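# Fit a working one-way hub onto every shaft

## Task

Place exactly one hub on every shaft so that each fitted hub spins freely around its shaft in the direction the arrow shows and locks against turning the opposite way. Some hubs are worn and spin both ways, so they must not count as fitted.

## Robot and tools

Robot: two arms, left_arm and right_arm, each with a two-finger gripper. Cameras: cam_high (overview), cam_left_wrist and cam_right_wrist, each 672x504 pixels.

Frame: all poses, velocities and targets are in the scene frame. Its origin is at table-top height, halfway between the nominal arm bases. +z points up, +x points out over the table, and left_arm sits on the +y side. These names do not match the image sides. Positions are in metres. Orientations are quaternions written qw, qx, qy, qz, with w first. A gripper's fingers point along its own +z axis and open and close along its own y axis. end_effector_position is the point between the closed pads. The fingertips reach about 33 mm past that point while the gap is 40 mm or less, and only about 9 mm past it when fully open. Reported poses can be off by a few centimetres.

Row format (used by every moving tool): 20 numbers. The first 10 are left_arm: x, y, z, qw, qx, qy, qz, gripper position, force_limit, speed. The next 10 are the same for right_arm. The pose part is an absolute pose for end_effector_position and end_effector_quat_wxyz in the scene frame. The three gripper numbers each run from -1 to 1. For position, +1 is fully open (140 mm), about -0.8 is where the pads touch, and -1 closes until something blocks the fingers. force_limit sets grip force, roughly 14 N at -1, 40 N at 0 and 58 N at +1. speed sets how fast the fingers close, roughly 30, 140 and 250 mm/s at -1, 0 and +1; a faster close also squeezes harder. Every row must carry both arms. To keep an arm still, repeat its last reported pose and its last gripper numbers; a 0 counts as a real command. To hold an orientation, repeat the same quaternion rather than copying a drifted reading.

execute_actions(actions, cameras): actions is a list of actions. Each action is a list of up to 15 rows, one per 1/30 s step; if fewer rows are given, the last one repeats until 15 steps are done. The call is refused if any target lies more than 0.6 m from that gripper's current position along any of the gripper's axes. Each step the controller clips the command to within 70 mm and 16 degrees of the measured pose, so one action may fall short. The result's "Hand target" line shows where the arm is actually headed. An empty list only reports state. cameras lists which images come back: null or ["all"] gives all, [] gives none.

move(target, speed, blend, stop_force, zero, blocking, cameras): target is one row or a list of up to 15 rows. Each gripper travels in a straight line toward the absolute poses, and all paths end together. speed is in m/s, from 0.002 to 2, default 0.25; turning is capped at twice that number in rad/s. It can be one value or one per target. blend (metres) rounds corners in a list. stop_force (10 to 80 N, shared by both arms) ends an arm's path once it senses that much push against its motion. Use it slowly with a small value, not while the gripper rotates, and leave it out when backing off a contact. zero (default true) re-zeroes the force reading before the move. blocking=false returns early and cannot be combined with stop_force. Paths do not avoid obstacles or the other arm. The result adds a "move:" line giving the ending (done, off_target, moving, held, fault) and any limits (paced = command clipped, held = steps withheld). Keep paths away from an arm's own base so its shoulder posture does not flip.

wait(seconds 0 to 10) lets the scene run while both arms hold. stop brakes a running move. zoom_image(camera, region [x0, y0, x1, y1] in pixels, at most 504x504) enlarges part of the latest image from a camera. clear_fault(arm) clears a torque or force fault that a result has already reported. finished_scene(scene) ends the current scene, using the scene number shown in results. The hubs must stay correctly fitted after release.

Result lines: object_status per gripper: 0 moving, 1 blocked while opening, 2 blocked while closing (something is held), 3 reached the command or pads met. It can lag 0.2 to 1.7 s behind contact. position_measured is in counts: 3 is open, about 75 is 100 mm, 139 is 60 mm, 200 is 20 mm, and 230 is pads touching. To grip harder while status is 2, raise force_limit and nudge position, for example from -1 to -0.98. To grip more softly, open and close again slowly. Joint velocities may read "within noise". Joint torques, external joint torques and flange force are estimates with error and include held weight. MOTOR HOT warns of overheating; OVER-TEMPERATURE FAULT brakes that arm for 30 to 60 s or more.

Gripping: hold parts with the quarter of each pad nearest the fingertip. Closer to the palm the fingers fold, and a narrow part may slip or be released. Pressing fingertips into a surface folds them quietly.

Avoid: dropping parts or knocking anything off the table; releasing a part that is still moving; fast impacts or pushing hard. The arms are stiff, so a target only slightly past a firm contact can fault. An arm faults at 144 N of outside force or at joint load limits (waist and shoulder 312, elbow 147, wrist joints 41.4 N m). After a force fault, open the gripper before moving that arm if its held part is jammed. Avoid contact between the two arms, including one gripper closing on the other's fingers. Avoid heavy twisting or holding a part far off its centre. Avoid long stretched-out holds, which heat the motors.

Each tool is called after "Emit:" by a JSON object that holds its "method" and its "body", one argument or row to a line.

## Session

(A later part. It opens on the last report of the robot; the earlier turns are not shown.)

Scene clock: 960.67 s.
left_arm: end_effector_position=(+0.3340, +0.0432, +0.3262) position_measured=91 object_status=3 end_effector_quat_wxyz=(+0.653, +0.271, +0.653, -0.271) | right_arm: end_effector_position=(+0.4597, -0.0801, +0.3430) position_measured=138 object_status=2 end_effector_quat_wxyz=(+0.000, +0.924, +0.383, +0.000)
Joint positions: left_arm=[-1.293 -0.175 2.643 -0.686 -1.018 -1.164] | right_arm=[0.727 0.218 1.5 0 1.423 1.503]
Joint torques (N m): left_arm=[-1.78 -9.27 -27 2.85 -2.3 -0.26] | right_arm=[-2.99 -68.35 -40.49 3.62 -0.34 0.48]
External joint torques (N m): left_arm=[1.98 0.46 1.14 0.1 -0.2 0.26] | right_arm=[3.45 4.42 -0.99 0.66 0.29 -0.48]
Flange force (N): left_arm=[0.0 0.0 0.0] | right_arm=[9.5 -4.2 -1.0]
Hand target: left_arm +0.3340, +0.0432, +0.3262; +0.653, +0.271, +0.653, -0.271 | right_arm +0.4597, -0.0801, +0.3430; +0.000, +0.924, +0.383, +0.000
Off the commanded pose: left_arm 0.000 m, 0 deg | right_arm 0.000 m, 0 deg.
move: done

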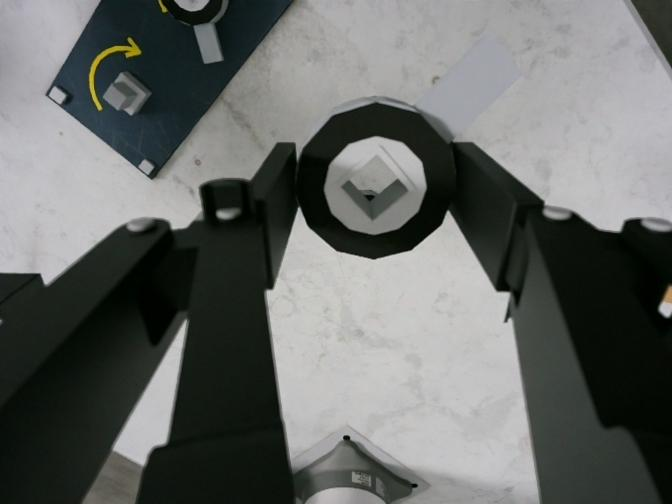

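Emit:
{"method": "move", "body": {
  "target": [
    [0.40,0.22,0.38,-0.30,-0.33,-0.88,0.15,0.3,-1,-1,0.46,-0.08,0.28,0,0.9239,0.3827,0,-1,-1,-1],
    [0.40,0.50,0.30,0.015,-0.296,-0.952,0.074,0.3,-1,-1,0.38,-0.06,0.16,0,0.9081,0.4187,0,-1,-1,-1],
    [0.40,0.50,0.30,0.015,-0.296,-0.952,0.074,0.3,-1,-1,0.2566,0.0617,0.115,0,0.9081,0.4187,0,-1,-1,-1]
  ],
  "speed": 0.25,
  "blend": [0.05,0.03,0],
  "cameras": ["cam_high","cam_right_wrist"]
}}

Emit:
{"method": "zoom_image", "body": {
  "camera": "cam_right_wrist",
  "region": [325, 10, 415, 90]
}}

Emit:
{"method": "zoom_image", "body": {
  "camera": "cam_right_wrist",
  "region": [330, 150, 420, 230]
}}

Scene clock: 1007.80 s.
left_arm: end_effector_position=(+0.4000, +0.5000, +0.3000) position_measured=91 object_status=3 end_effector_quat_wxyz=(-0.015, +0.296, +0.952, -0.074) | right_arm: end_effector_position=(+0.2567, +0.0617, +0.1150) position_measured=138 object_status=2 end_effector_quat_wxyz=(+0.000, +0.908, +0.419, +0.000)
Joint positions: left_arm=[0.069 -0.216 2.02 -0.134 1.413 -0.934] | right_arm=[1.09 0.339 1.777 0 1.026 1.787]
Joint torques (N m): left_arm=[-2.22 -18.57 -41.43 3.63 0.56 -0.31] | right_arm=[-4.58 -73.13 -34.96 2.98 -0.48 0.77]
External joint torques (N m): left_arm=[2.28 0.6 1.67 0.14 -0.31 0.3] | right_arm=[4.59 3.01 -0.97 0.7 0.42 -0.77]
Flange force (N): left_arm=[4.4 4.9 2.7] | right_arm=[5.0 -7.2 1.0]
Hand target: left_arm +0.4000, +0.5000, +0.3000; -0.015, +0.296, +0.952, -0.074 | right_arm +0.2566, +0.0617, +0.1150; +0.000, +0.908, +0.419, +0.000
Off the commanded pose: left_arm 0.000 m, 0 deg | right_arm 0.000 m, 0 deg.
move: done; limits=paced

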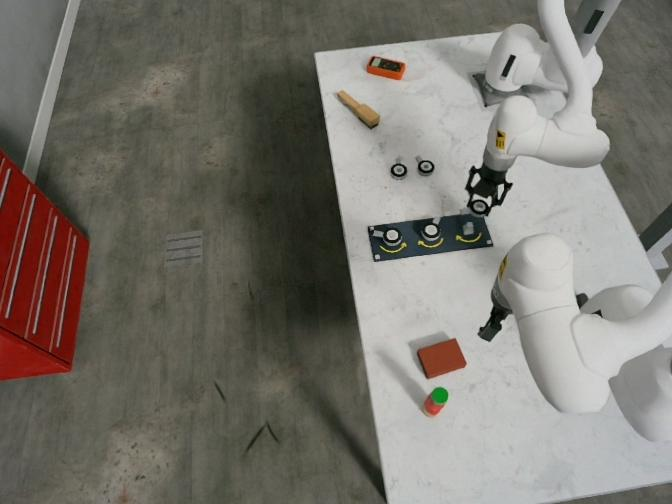

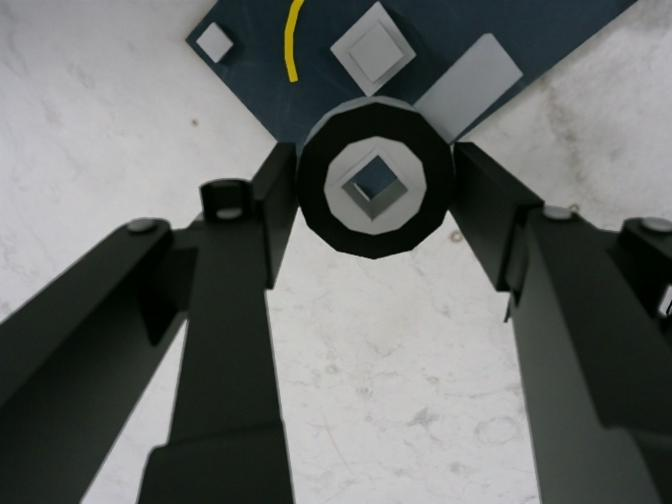

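Scaled by 5.600 (camera's finer frame: 960x720).

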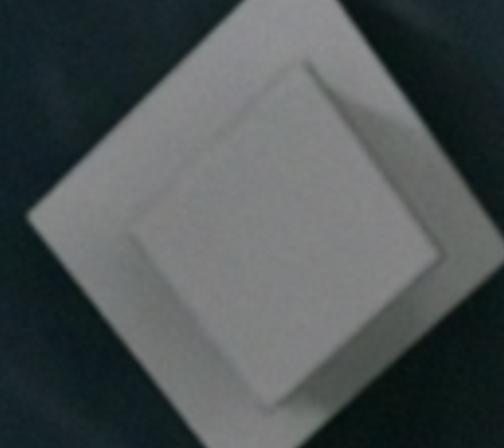

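Scaled by 5.600 (camera's finer frame: 960x720).

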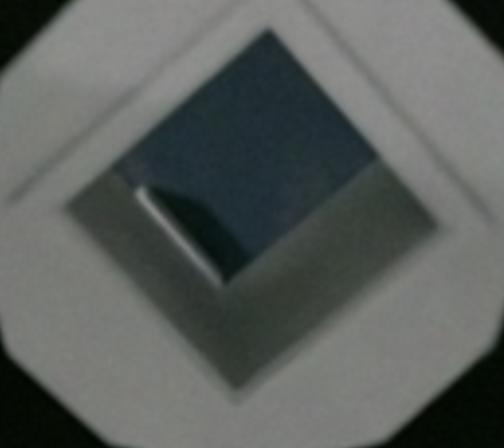

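Emit:
{"method": "move", "body": {
  "target": [
    [0.40,0.50,0.30,0.015,-0.296,-0.952,0.074,0.3,-1,-1,0.2853,0.0933,0.112,0,0.9096,0.4155,0,-1,-1,-1],
    [0.40,0.50,0.30,0.015,-0.296,-0.952,0.074,0.3,-1,-1,0.2853,0.0933,0.0865,0,0.9096,0.4155,0,-1,-1,-1]
  ],
  "speed": 0.1,
  "cameras": ["cam_right_wrist"]
}}

Emit:
{"method": "zoom_image", "body": {
  "camera": "cam_right_wrist",
  "region": [330, 150, 420, 230]
}}

Scene clock: 1024.87 s.
left_arm: end_effector_position=(+0.4000, +0.5000, +0.3000) position_measured=91 object_status=3 end_effector_quat_wxyz=(-0.015, +0.296, +0.952, -0.074) | right_arm: end_effector_position=(+0.2853, +0.0933, +0.0866) position_measured=138 object_status=2 end_effector_quat_wxyz=(+0.000, +0.910, +0.415, +0.000)
Joint positions: left_arm=[0.069 -0.216 2.02 -0.134 1.413 -0.934] | right_arm=[1.075 0.42 1.716 0 1.005 1.78]
Joint torques (N m): left_arm=[-1.63 -18.38 -41.73 3.72 0.54 -0.24] | right_arm=[-3.24 -82.26 -34.53 2.99 -0.34 0.44]
External joint torques (N m): left_arm=[1.81 0.02 1.88 0.06 -0.3 0.23] | right_arm=[3.52 4.7 -0.97 0.65 0.28 -0.44]
Flange force (N): left_arm=[4.6 3.0 3.0] | right_arm=[7.6 -6.4 2.9]
Hand target: left_arm +0.4000, +0.5000, +0.3000; -0.015, +0.296, +0.952, -0.074 | right_arm +0.2853, +0.0933, +0.0865; +0.000, +0.910, +0.415, +0.000
Off the commanded pose: left_arm 0.000 m, 0 deg | right_arm 0.000 m, 0 deg.
move: done

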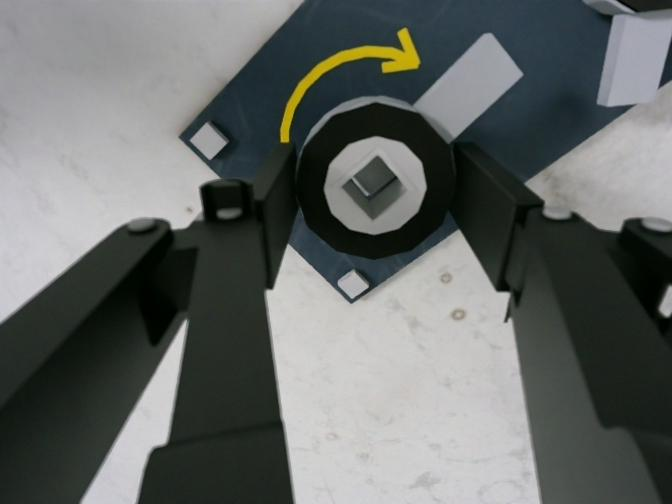

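Scaled by 5.600 (camera's finer frame: 960x720).

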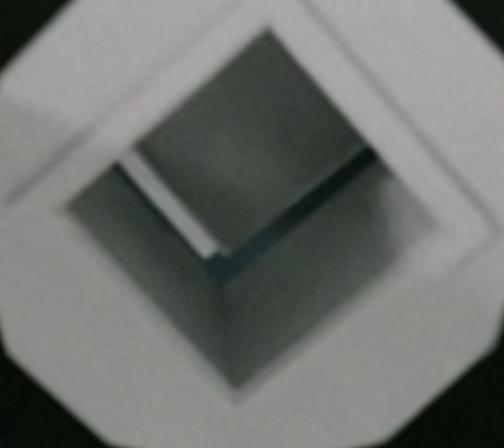

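Emit:
{"method": "move", "body": {
  "target": [
    [0.40,0.50,0.30,0.015,-0.296,-0.952,0.074,0.3,-1,-1,0.2861,0.0931,0.0862,0,0.9096,0.4155,0,-1,-1,-1]
  ],
  "speed": 0.1,
  "cameras": []
}}

Emit:
{"method": "wait", "body": {
  "seconds": 0,
  "cameras": ["cam_right_wrist"]
}}

Emit:
{"method": "zoom_image", "body": {
  "camera": "cam_right_wrist",
  "region": [330, 150, 420, 230]
}}

Scene clock: 1049.23 s.
left_arm: end_effector_position=(+0.4000, +0.5000, +0.3000) position_measured=91 object_status=3 end_effector_quat_wxyz=(-0.015, +0.296, +0.952, -0.074) | right_arm: end_effector_position=(+0.2861, +0.0931, +0.0862) position_measured=138 object_status=2 end_effector_quat_wxyz=(+0.000, +0.910, +0.415, +0.000)
Joint positions: left_arm=[0.069 -0.216 2.02 -0.134 1.413 -0.934] | right_arm=[1.074 0.421 1.716 0 1.005 1.779]
Joint torques (N m): left_arm=[-1.45 -18.12 -41.79 3.66 0.54 -0.33] | right_arm=[-3.17 -81.94 -34.43 3.08 -0.41 0.5]
External joint torques (N m): left_arm=[1.6 -0.06 2.01 0.12 -0.29 0.33] | right_arm=[3.5 4.29 -1.02 0.56 0.36 -0.5]
Flange force (N): left_arm=[4.7 2.6 3.3] | right_arm=[7.2 -6.2 2.4]
Hand target: left_arm +0.4000, +0.5000, +0.3000; -0.015, +0.296, +0.952, -0.074 | right_arm +0.2861, +0.0931, +0.0862; +0.000, +0.910, +0.415, +0.000
Off the commanded pose: left_arm 0.000 m, 0 deg | right_arm 0.000 m, 0 deg.
move: done

Scene clock: 1049.23 s.
left_arm: end_effector_position=(+0.4000, +0.5000, +0.3000) position_measured=91 object_status=3 end_effector_quat_wxyz=(-0.015, +0.296, +0.952, -0.074) | right_arm: end_effector_position=(+0.2861, +0.0931, +0.0862) position_measured=138 object_status=2 end_effector_quat_wxyz=(+0.000, +0.910, +0.415, +0.000)
Joint positions: left_arm=[0.069 -0.216 2.02 -0.134 1.413 -0.934] | right_arm=[1.074 0.421 1.716 0 1.005 1.779]
Joint torques (N m): left_arm=[-1.45 -18.12 -41.79 3.66 0.54 -0.33] | right_arm=[-3.17 -81.94 -34.43 3.08 -0.41 0.5]
External joint torques (N m): left_arm=[1.6 -0.06 2.01 0.12 -0.29 0.33] | right_arm=[3.5 4.29 -1.02 0.56 0.36 -0.5]
Flange force (N): left_arm=[4.7 2.6 3.3] | right_arm=[7.2 -6.2 2.4]
Hand target: left_arm +0.4000, +0.5000, +0.3000; -0.015, +0.296, +0.952, -0.074 | right_arm +0.2861, +0.0931, +0.0862; +0.000, +0.910, +0.415, +0.000
Tool commands: left_gripper/position=+0.3 left_gripper/force_limit=-1.0 left_gripper/speed=-1.0 right_gripper/position=-1.0 right_gripper/force_limit=-1.0 right_gripper/speed=-1.0
Off the commanded pose: left_arm 0.000 m, 0 deg | right_arm 0.000 m, 0 deg.

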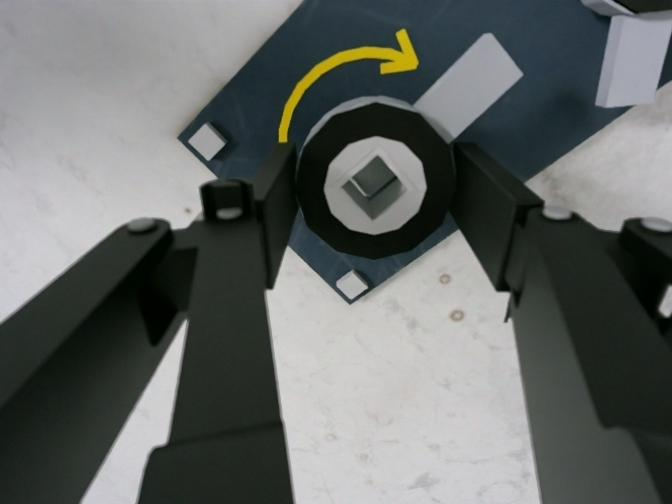

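Scaled by 5.600 (camera's finer frame: 960x720).

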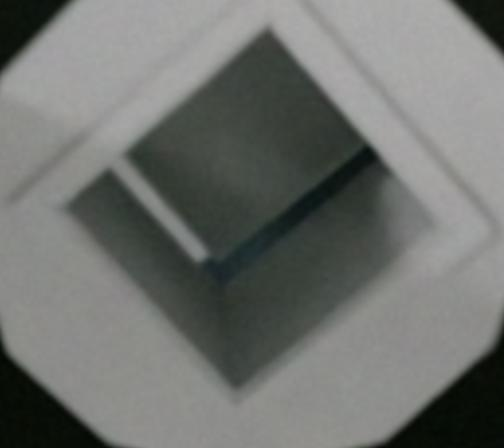

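Emit:
{"method": "move", "body": {
  "target": [
    [0.40,0.50,0.30,0.015,-0.296,-0.952,0.074,0.3,-1,-1,0.2861,0.0932,0.055,0,0.9096,0.4155,0,-1,-1,-1]
  ],
  "speed": 0.012,
  "stop_force": 12,
  "cameras": ["cam_right_wrist"]
}}

Emit:
{"method": "zoom_image", "body": {
  "camera": "cam_right_wrist",
  "region": [330, 150, 420, 230]
}}

Scene clock: 1089.47 s.
left_arm: end_effector_position=(+0.4000, +0.5000, +0.3000) position_measured=91 object_status=3 end_effector_quat_wxyz=(-0.015, +0.296, +0.952, -0.074) | right_arm: end_effector_position=(+0.2861, +0.0931, +0.0608) position_measured=138 object_status=2 end_effector_quat_wxyz=(+0.000, +0.910, +0.415, +0.000)
Joint positions: left_arm=[0.069 -0.216 2.02 -0.134 1.413 -0.934] | right_arm=[1.074 0.444 1.735 0 0.963 1.779]
Joint torques (N m): left_arm=[-1.37 -18.69 -41.55 3.66 0.52 -0.24] | right_arm=[-6.06 -73.65 -25.04 1.56 1.04 0.47]
External joint torques (N m): left_arm=[1.49 0.67 1.74 0.12 -0.28 0.23] | right_arm=[6.33 -5.09 -9.39 1.96 -1.09 -0.47]
Flange force (N): left_arm=[3.2 3.2 3.0] | right_arm=[10.2 -11.0 -9.6]
Hand target: left_arm +0.4000, +0.5000, +0.3000; -0.015, +0.296, +0.952, -0.074 | right_arm +0.2861, +0.0931, +0.0608; +0.000, +0.910, +0.415, +0.000
Off the commanded pose: left_arm 0.000 m, 0 deg | right_arm 0.006 m, 0 deg.
move: contact (right_arm)

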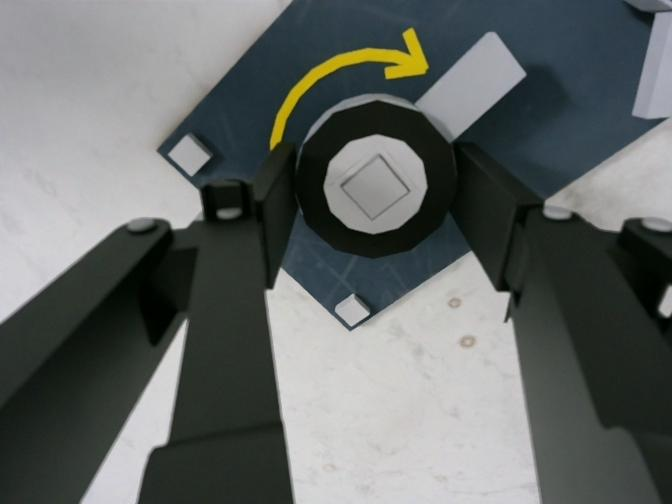

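Scaled by 5.600 (camera's finer frame: 960x720).

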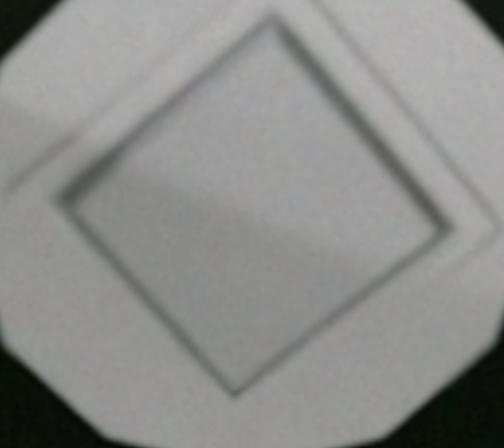

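Emit:
{"method": "move", "body": {
  "target": [
    [0.40,0.50,0.30,0.015,-0.296,-0.952,0.074,0.3,-1,-1,0.2861,0.0932,0.055,0,0.9096,0.4155,0,-1,-1,-1]
  ],
  "speed": 0.01,
  "stop_force": 15,
  "cameras": ["cam_right_wrist"]
}}

Emit:
{"method": "zoom_image", "body": {
  "camera": "cam_right_wrist",
  "region": [330, 150, 420, 230]
}}

Scene clock: 1098.30 s.
left_arm: end_effector_position=(+0.4000, +0.5000, +0.3000) position_measured=91 object_status=3 end_effector_quat_wxyz=(-0.015, +0.296, +0.952, -0.074) | right_arm: end_effector_position=(+0.2861, +0.0932, +0.0550) position_measured=138 object_status=2 end_effector_quat_wxyz=(+0.000, +0.910, +0.415, +0.000)
Joint positions: left_arm=[0.069 -0.216 2.02 -0.134 1.413 -0.934] | right_arm=[1.074 0.449 1.739 0 0.954 1.779]
Joint torques (N m): left_arm=[-1.78 -18.09 -41.56 3.65 0.55 -0.26] | right_arm=[-5.38 -68.99 -24.09 1.81 -0.43 0.51]
External joint torques (N m): left_arm=[1.98 -0.39 1.66 0.13 -0.3 0.25] | right_arm=[5.5 -9.91 -10.12 1.68 0.37 -0.51]
Flange force (N): left_arm=[5.2 3.1 2.5] | right_arm=[6.9 -8.9 -17.0]
Hand target: left_arm +0.4000, +0.5000, +0.3000; -0.015, +0.296, +0.952, -0.074 | right_arm +0.2861, +0.0932, +0.0550; +0.000, +0.910, +0.415, +0.000
Off the commanded pose: left_arm 0.000 m, 0 deg | right_arm 0.000 m, 0 deg.
move: done

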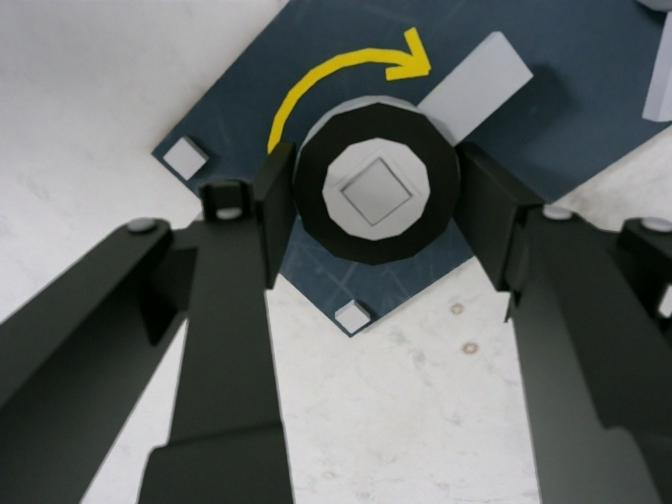

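Scaled by 5.600 (camera's finer frame: 960x720).

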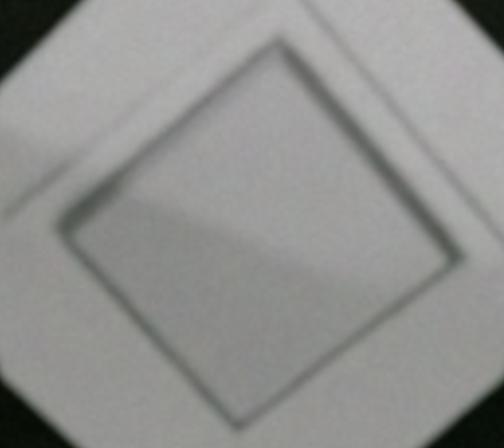

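Emit:
{"method": "move", "body": {
  "target": [
    [0.40,0.50,0.30,0.015,-0.296,-0.952,0.074,0.3,-1,-1,0.2861,0.0932,0.0578,0,0.9096,0.4155,0,-1,-1,-1],
    [0.40,0.50,0.30,0.015,-0.296,-0.952,0.074,0.3,-1,-1,0.28564,0.09373,0.0578,0,0.9610,0.2765,0,-1,-1,-1]
  ],
  "speed": [0.02,0.1],
  "cameras": ["cam_right_wrist"]
}}

Scene clock: 1107.87 s.
left_arm: end_effector_position=(+0.4000, +0.5000, +0.3000) position_measured=91 object_status=3 end_effector_quat_wxyz=(-0.015, +0.296, +0.952, -0.074) | right_arm: end_effector_position=(+0.2856, +0.0937, +0.0578) position_measured=138 object_status=2 end_effector_quat_wxyz=(+0.000, +0.961, +0.277, +0.000)
Joint positions: left_arm=[0.069 -0.216 2.02 -0.134 1.413 -0.934] | right_arm=[1.075 0.447 1.736 0 0.959 2.076]
Joint torques (N m): left_arm=[-1.79 -18.64 -41.65 3.56 0.52 -0.18] | right_arm=[9.39 -81.82 -32.69 7.52 -0.61 0.47]
External joint torques (N m): left_arm=[1.92 0.54 1.87 0.21 -0.28 0.17] | right_arm=[-8.84 2.85 -1.64 -4.01 0.56 -0.47]
Flange force (N): left_arm=[4.0 3.7 3.1] | right_arm=[12.8 7.2 0.6]
Hand target: left_arm +0.4000, +0.5000, +0.3000; -0.015, +0.296, +0.952, -0.074 | right_arm +0.2856, +0.0937, +0.0578; +0.000, +0.961, +0.277, +0.000
Off the commanded pose: left_arm 0.000 m, 0 deg | right_arm 0.000 m, 0 deg.
move: done

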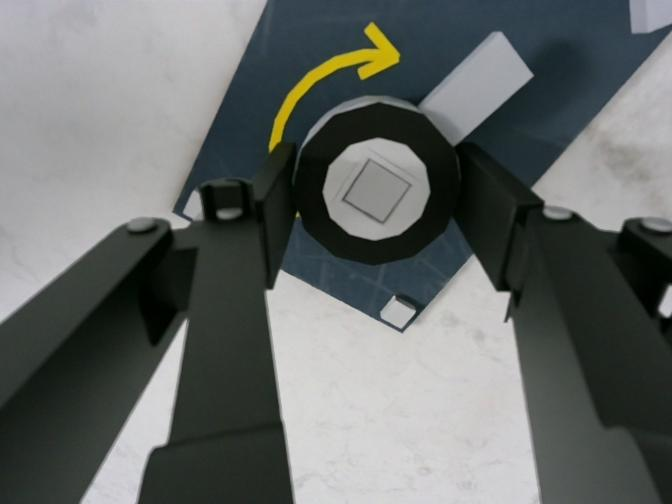

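Emit:
{"method": "move", "body": {
  "target": [
    [0.40,0.50,0.30,0.015,-0.296,-0.952,0.074,0.3,-1,-1,0.28564,0.09373,0.055,0,0.9610,0.2765,0,-1,-1,-1]
  ],
  "speed": 0.01,
  "stop_force": 15,
  "cameras": []
}}

Emit:
{"method": "move", "body": {
  "target": [
    [0.40,0.50,0.30,0.015,-0.296,-0.952,0.074,0.3,-1,-1,0.28564,0.09373,0.0572,0,0.9610,0.2765,0,-1,-1,-1]
  ],
  "speed": 0.02,
  "cameras": []
}}

Emit:
{"method": "move", "body": {
  "target": [
    [0.40,0.50,0.30,0.015,-0.296,-0.952,0.074,0.3,-1,-1,0.28564,0.09373,0.0572,0,0.9610,0.2765,0,0.3,-1,-1],
    [0.40,0.50,0.30,0.015,-0.296,-0.952,0.074,0.3,-1,-1,0.28564,0.09373,0.12,0,0.9610,0.2765,0,0.3,-1,-1]
  ],
  "speed": 0.08,
  "cameras": ["cam_right_wrist"]
}}

Emit:
{"method": "move", "body": {
  "target": [
    [0.40,0.50,0.30,0.015,-0.296,-0.952,0.074,0.3,-1,-1,0.418,0.04,0.25,0,0.7071,0.7071,0,0.3,-1,-1]
  ],
  "speed": 0.2
}}

Emit:
{"method": "zoom_image", "body": {
  "camera": "cam_high",
  "region": [350, 180, 510, 270]
}}

Scene clock: 1124.47 s.
left_arm: end_effector_position=(+0.4000, +0.5000, +0.3000) position_measured=91 object_status=3 end_effector_quat_wxyz=(-0.015, +0.296, +0.952, -0.074) | right_arm: end_effector_position=(+0.2856, +0.0937, +0.0550) position_measured=138 object_status=2 end_effector_quat_wxyz=(+0.000, +0.961, +0.277, +0.000)
Joint positions: left_arm=[0.069 -0.216 2.02 -0.134 1.413 -0.934] | right_arm=[1.075 0.45 1.738 0 0.954 2.076]
Joint torques (N m): left_arm=[-0.98 -18.51 -41.75 3.56 0.52 -0.33] | right_arm=[8.43 -72.88 -28.86 7.5 -1.94 0.61]
External joint torques (N m): left_arm=[1.16 0.05 1.81 0.23 -0.28 0.32] | right_arm=[-8.15 -6.16 -5.4 -3.99 1.88 -0.61]
Flange force (N): left_arm=[3.7 2.0 3.1] | right_arm=[9.9 8.1 -12.6]
Hand target: left_arm +0.4000, +0.5000, +0.3000; -0.015, +0.296, +0.952, -0.074 | right_arm +0.2856, +0.0937, +0.0550; +0.000, +0.961, +0.277, +0.000
Off the commanded pose: left_arm 0.000 m, 0 deg | right_arm 0.000 m, 0 deg.
move: done

Scene clock: 1125.17 s.
left_arm: end_effector_position=(+0.4000, +0.5000, +0.3000) position_measured=91 object_status=3 end_effector_quat_wxyz=(-0.015, +0.296, +0.952, -0.074) | right_arm: end_effector_position=(+0.2856, +0.0937, +0.0572) position_measured=138 object_status=2 end_effector_quat_wxyz=(+0.000, +0.961, +0.277, +0.000)
Joint positions: left_arm=[0.069 -0.216 2.02 -0.134 1.413 -0.934] | right_arm=[1.075 0.448 1.736 0 0.958 2.076]
Joint torques (N m): left_arm=[-1.97 -18.97 -41.67 3.62 0.62 -0.26] | right_arm=[8.13 -85.28 -35.21 7.22 -0.72 0.54]
External joint torques (N m): left_arm=[2.12 0.51 1.72 0.17 -0.37 0.25] | right_arm=[-7.79 6.32 0.9 -3.71 0.67 -0.54]
Flange force (N): left_arm=[4.2 4.4 2.9] | right_arm=[11.6 6.3 5.5]
Hand target: left_arm +0.4000, +0.5000, +0.3000; -0.015, +0.296, +0.952, -0.074 | right_arm +0.2856, +0.0937, +0.0572; +0.000, +0.961, +0.277, +0.000
Off the commanded pose: left_arm 0.000 m, 0 deg | right_arm 0.000 m, 0 deg.
move: done

Scene clock: 1127.60 s.
left_arm: end_effector_position=(+0.4000, +0.5000, +0.3000) position_measured=91 object_status=3 end_effector_quat_wxyz=(-0.015, +0.296, +0.952, -0.074) | right_arm: end_effector_position=(+0.2856, +0.0937, +0.1199) position_measured=91 object_status=3 end_effector_quat_wxyz=(+0.000, +0.961, +0.277, +0.000)
Joint positions: left_arm=[0.069 -0.216 2.02 -0.134 1.413 -0.934] | right_arm=[1.075 0.393 1.687 0 1.061 2.076]
Joint torques (N m): left_arm=[-1.92 -18.2 -41.51 3.54 0.53 -0.27] | right_arm=[-3.01 -78.56 -33.91 3.13 -0.71 0.49]
External joint torques (N m): left_arm=[2.11 -0.34 1.6 0.24 -0.29 0.27] | right_arm=[3.35 2.47 -2.69 0.61 0.66 -0.49]
Flange force (N): left_arm=[5.3 3.4 2.3] | right_arm=[6.3 -8.5 -1.5]
Hand target: left_arm +0.4000, +0.5000, +0.3000; -0.015, +0.296, +0.952, -0.074 | right_arm +0.2856, +0.0937, +0.1200; +0.000, +0.961, +0.277, +0.000
Off the commanded pose: left_arm 0.000 m, 0 deg | right_arm 0.000 m, 0 deg.
move: done

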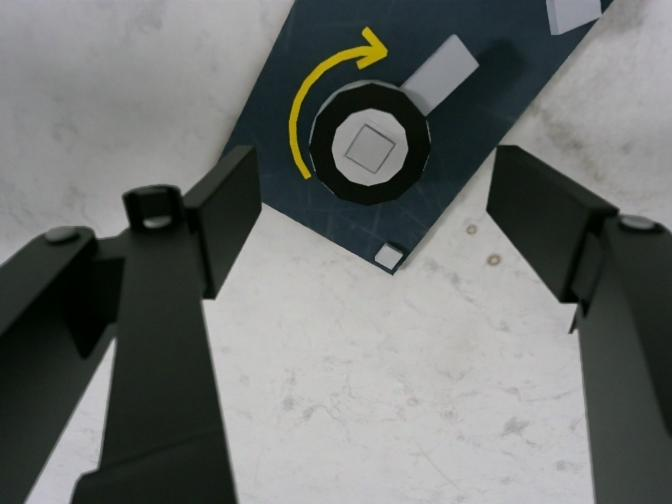

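Scene clock: 1130.63 s.
left_arm: end_effector_position=(+0.4000, +0.5000, +0.3000) position_measured=91 object_status=3 end_effector_quat_wxyz=(-0.015, +0.296, +0.952, -0.074) | right_arm: end_effector_position=(+0.4180, +0.0400, +0.2501) position_measured=91 object_status=3 end_effector_quat_wxyz=(+0.000, +0.707, +0.707, +0.000)
Joint positions: left_arm=[0.069 -0.216 2.02 -0.134 1.413 -0.934] | right_arm=[0.886 0.348 1.499 0 1.294 0.876]
Joint torques (N m): left_arm=[-1.92 -18.88 -41.74 3.65 0.61 -0.23] | right_arm=[-2.65 -78.06 -36.89 3.56 -0.41 0.49]
External joint torques (N m): left_arm=[2.03 0.78 1.93 0.12 -0.37 0.22] | right_arm=[3.17 2.27 -3.5 0.63 0.37 -0.49]
Flange force (N): left_arm=[3.9 4.3 3.4] | right_arm=[11.3 4.1 -4.0]
Hand target: left_arm +0.4000, +0.5000, +0.3000; -0.015, +0.296, +0.952, -0.074 | right_arm +0.4180, +0.0400, +0.2500; +0.000, +0.707, +0.707, +0.000
Off the commanded pose: left_arm 0.000 m, 0 deg | right_arm 0.000 m, 0 deg.
move: done

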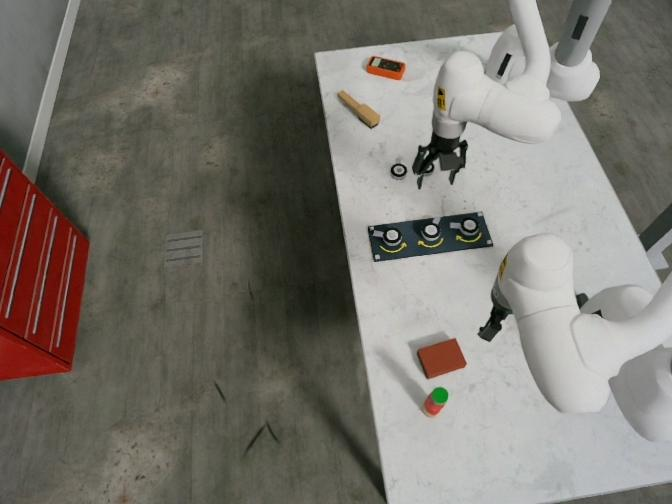

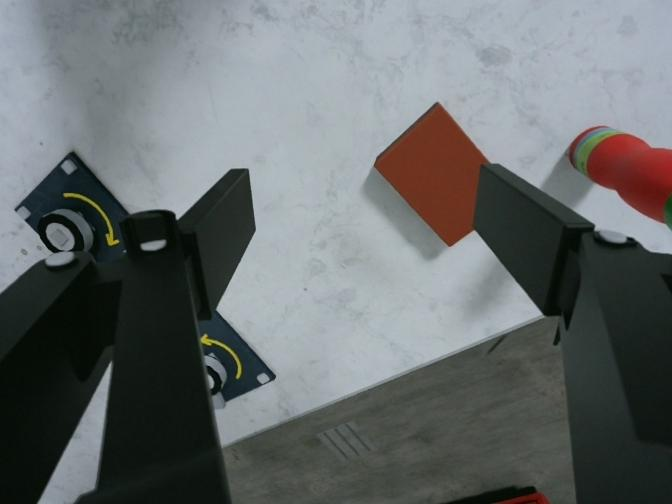

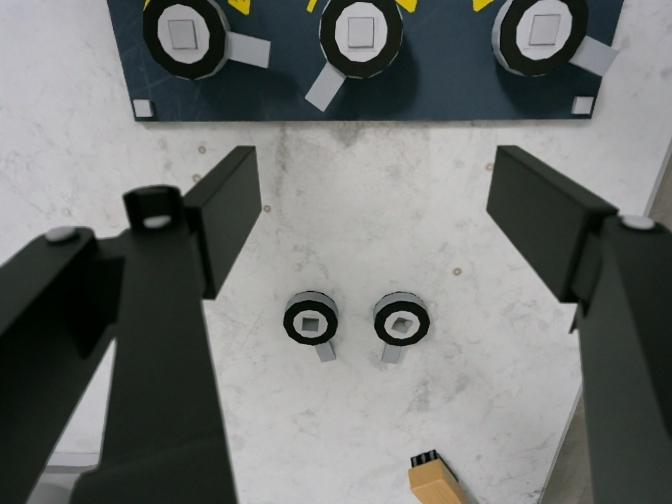

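Scaled by 3.150 (camera's finer frame: 960x720).

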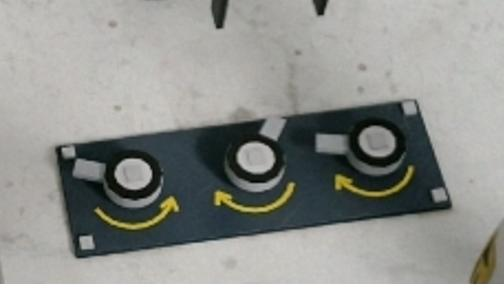

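Emit:
{"method": "finished_scene", "body": {
  "scene": 2
}}

The scene is finished: the task was done.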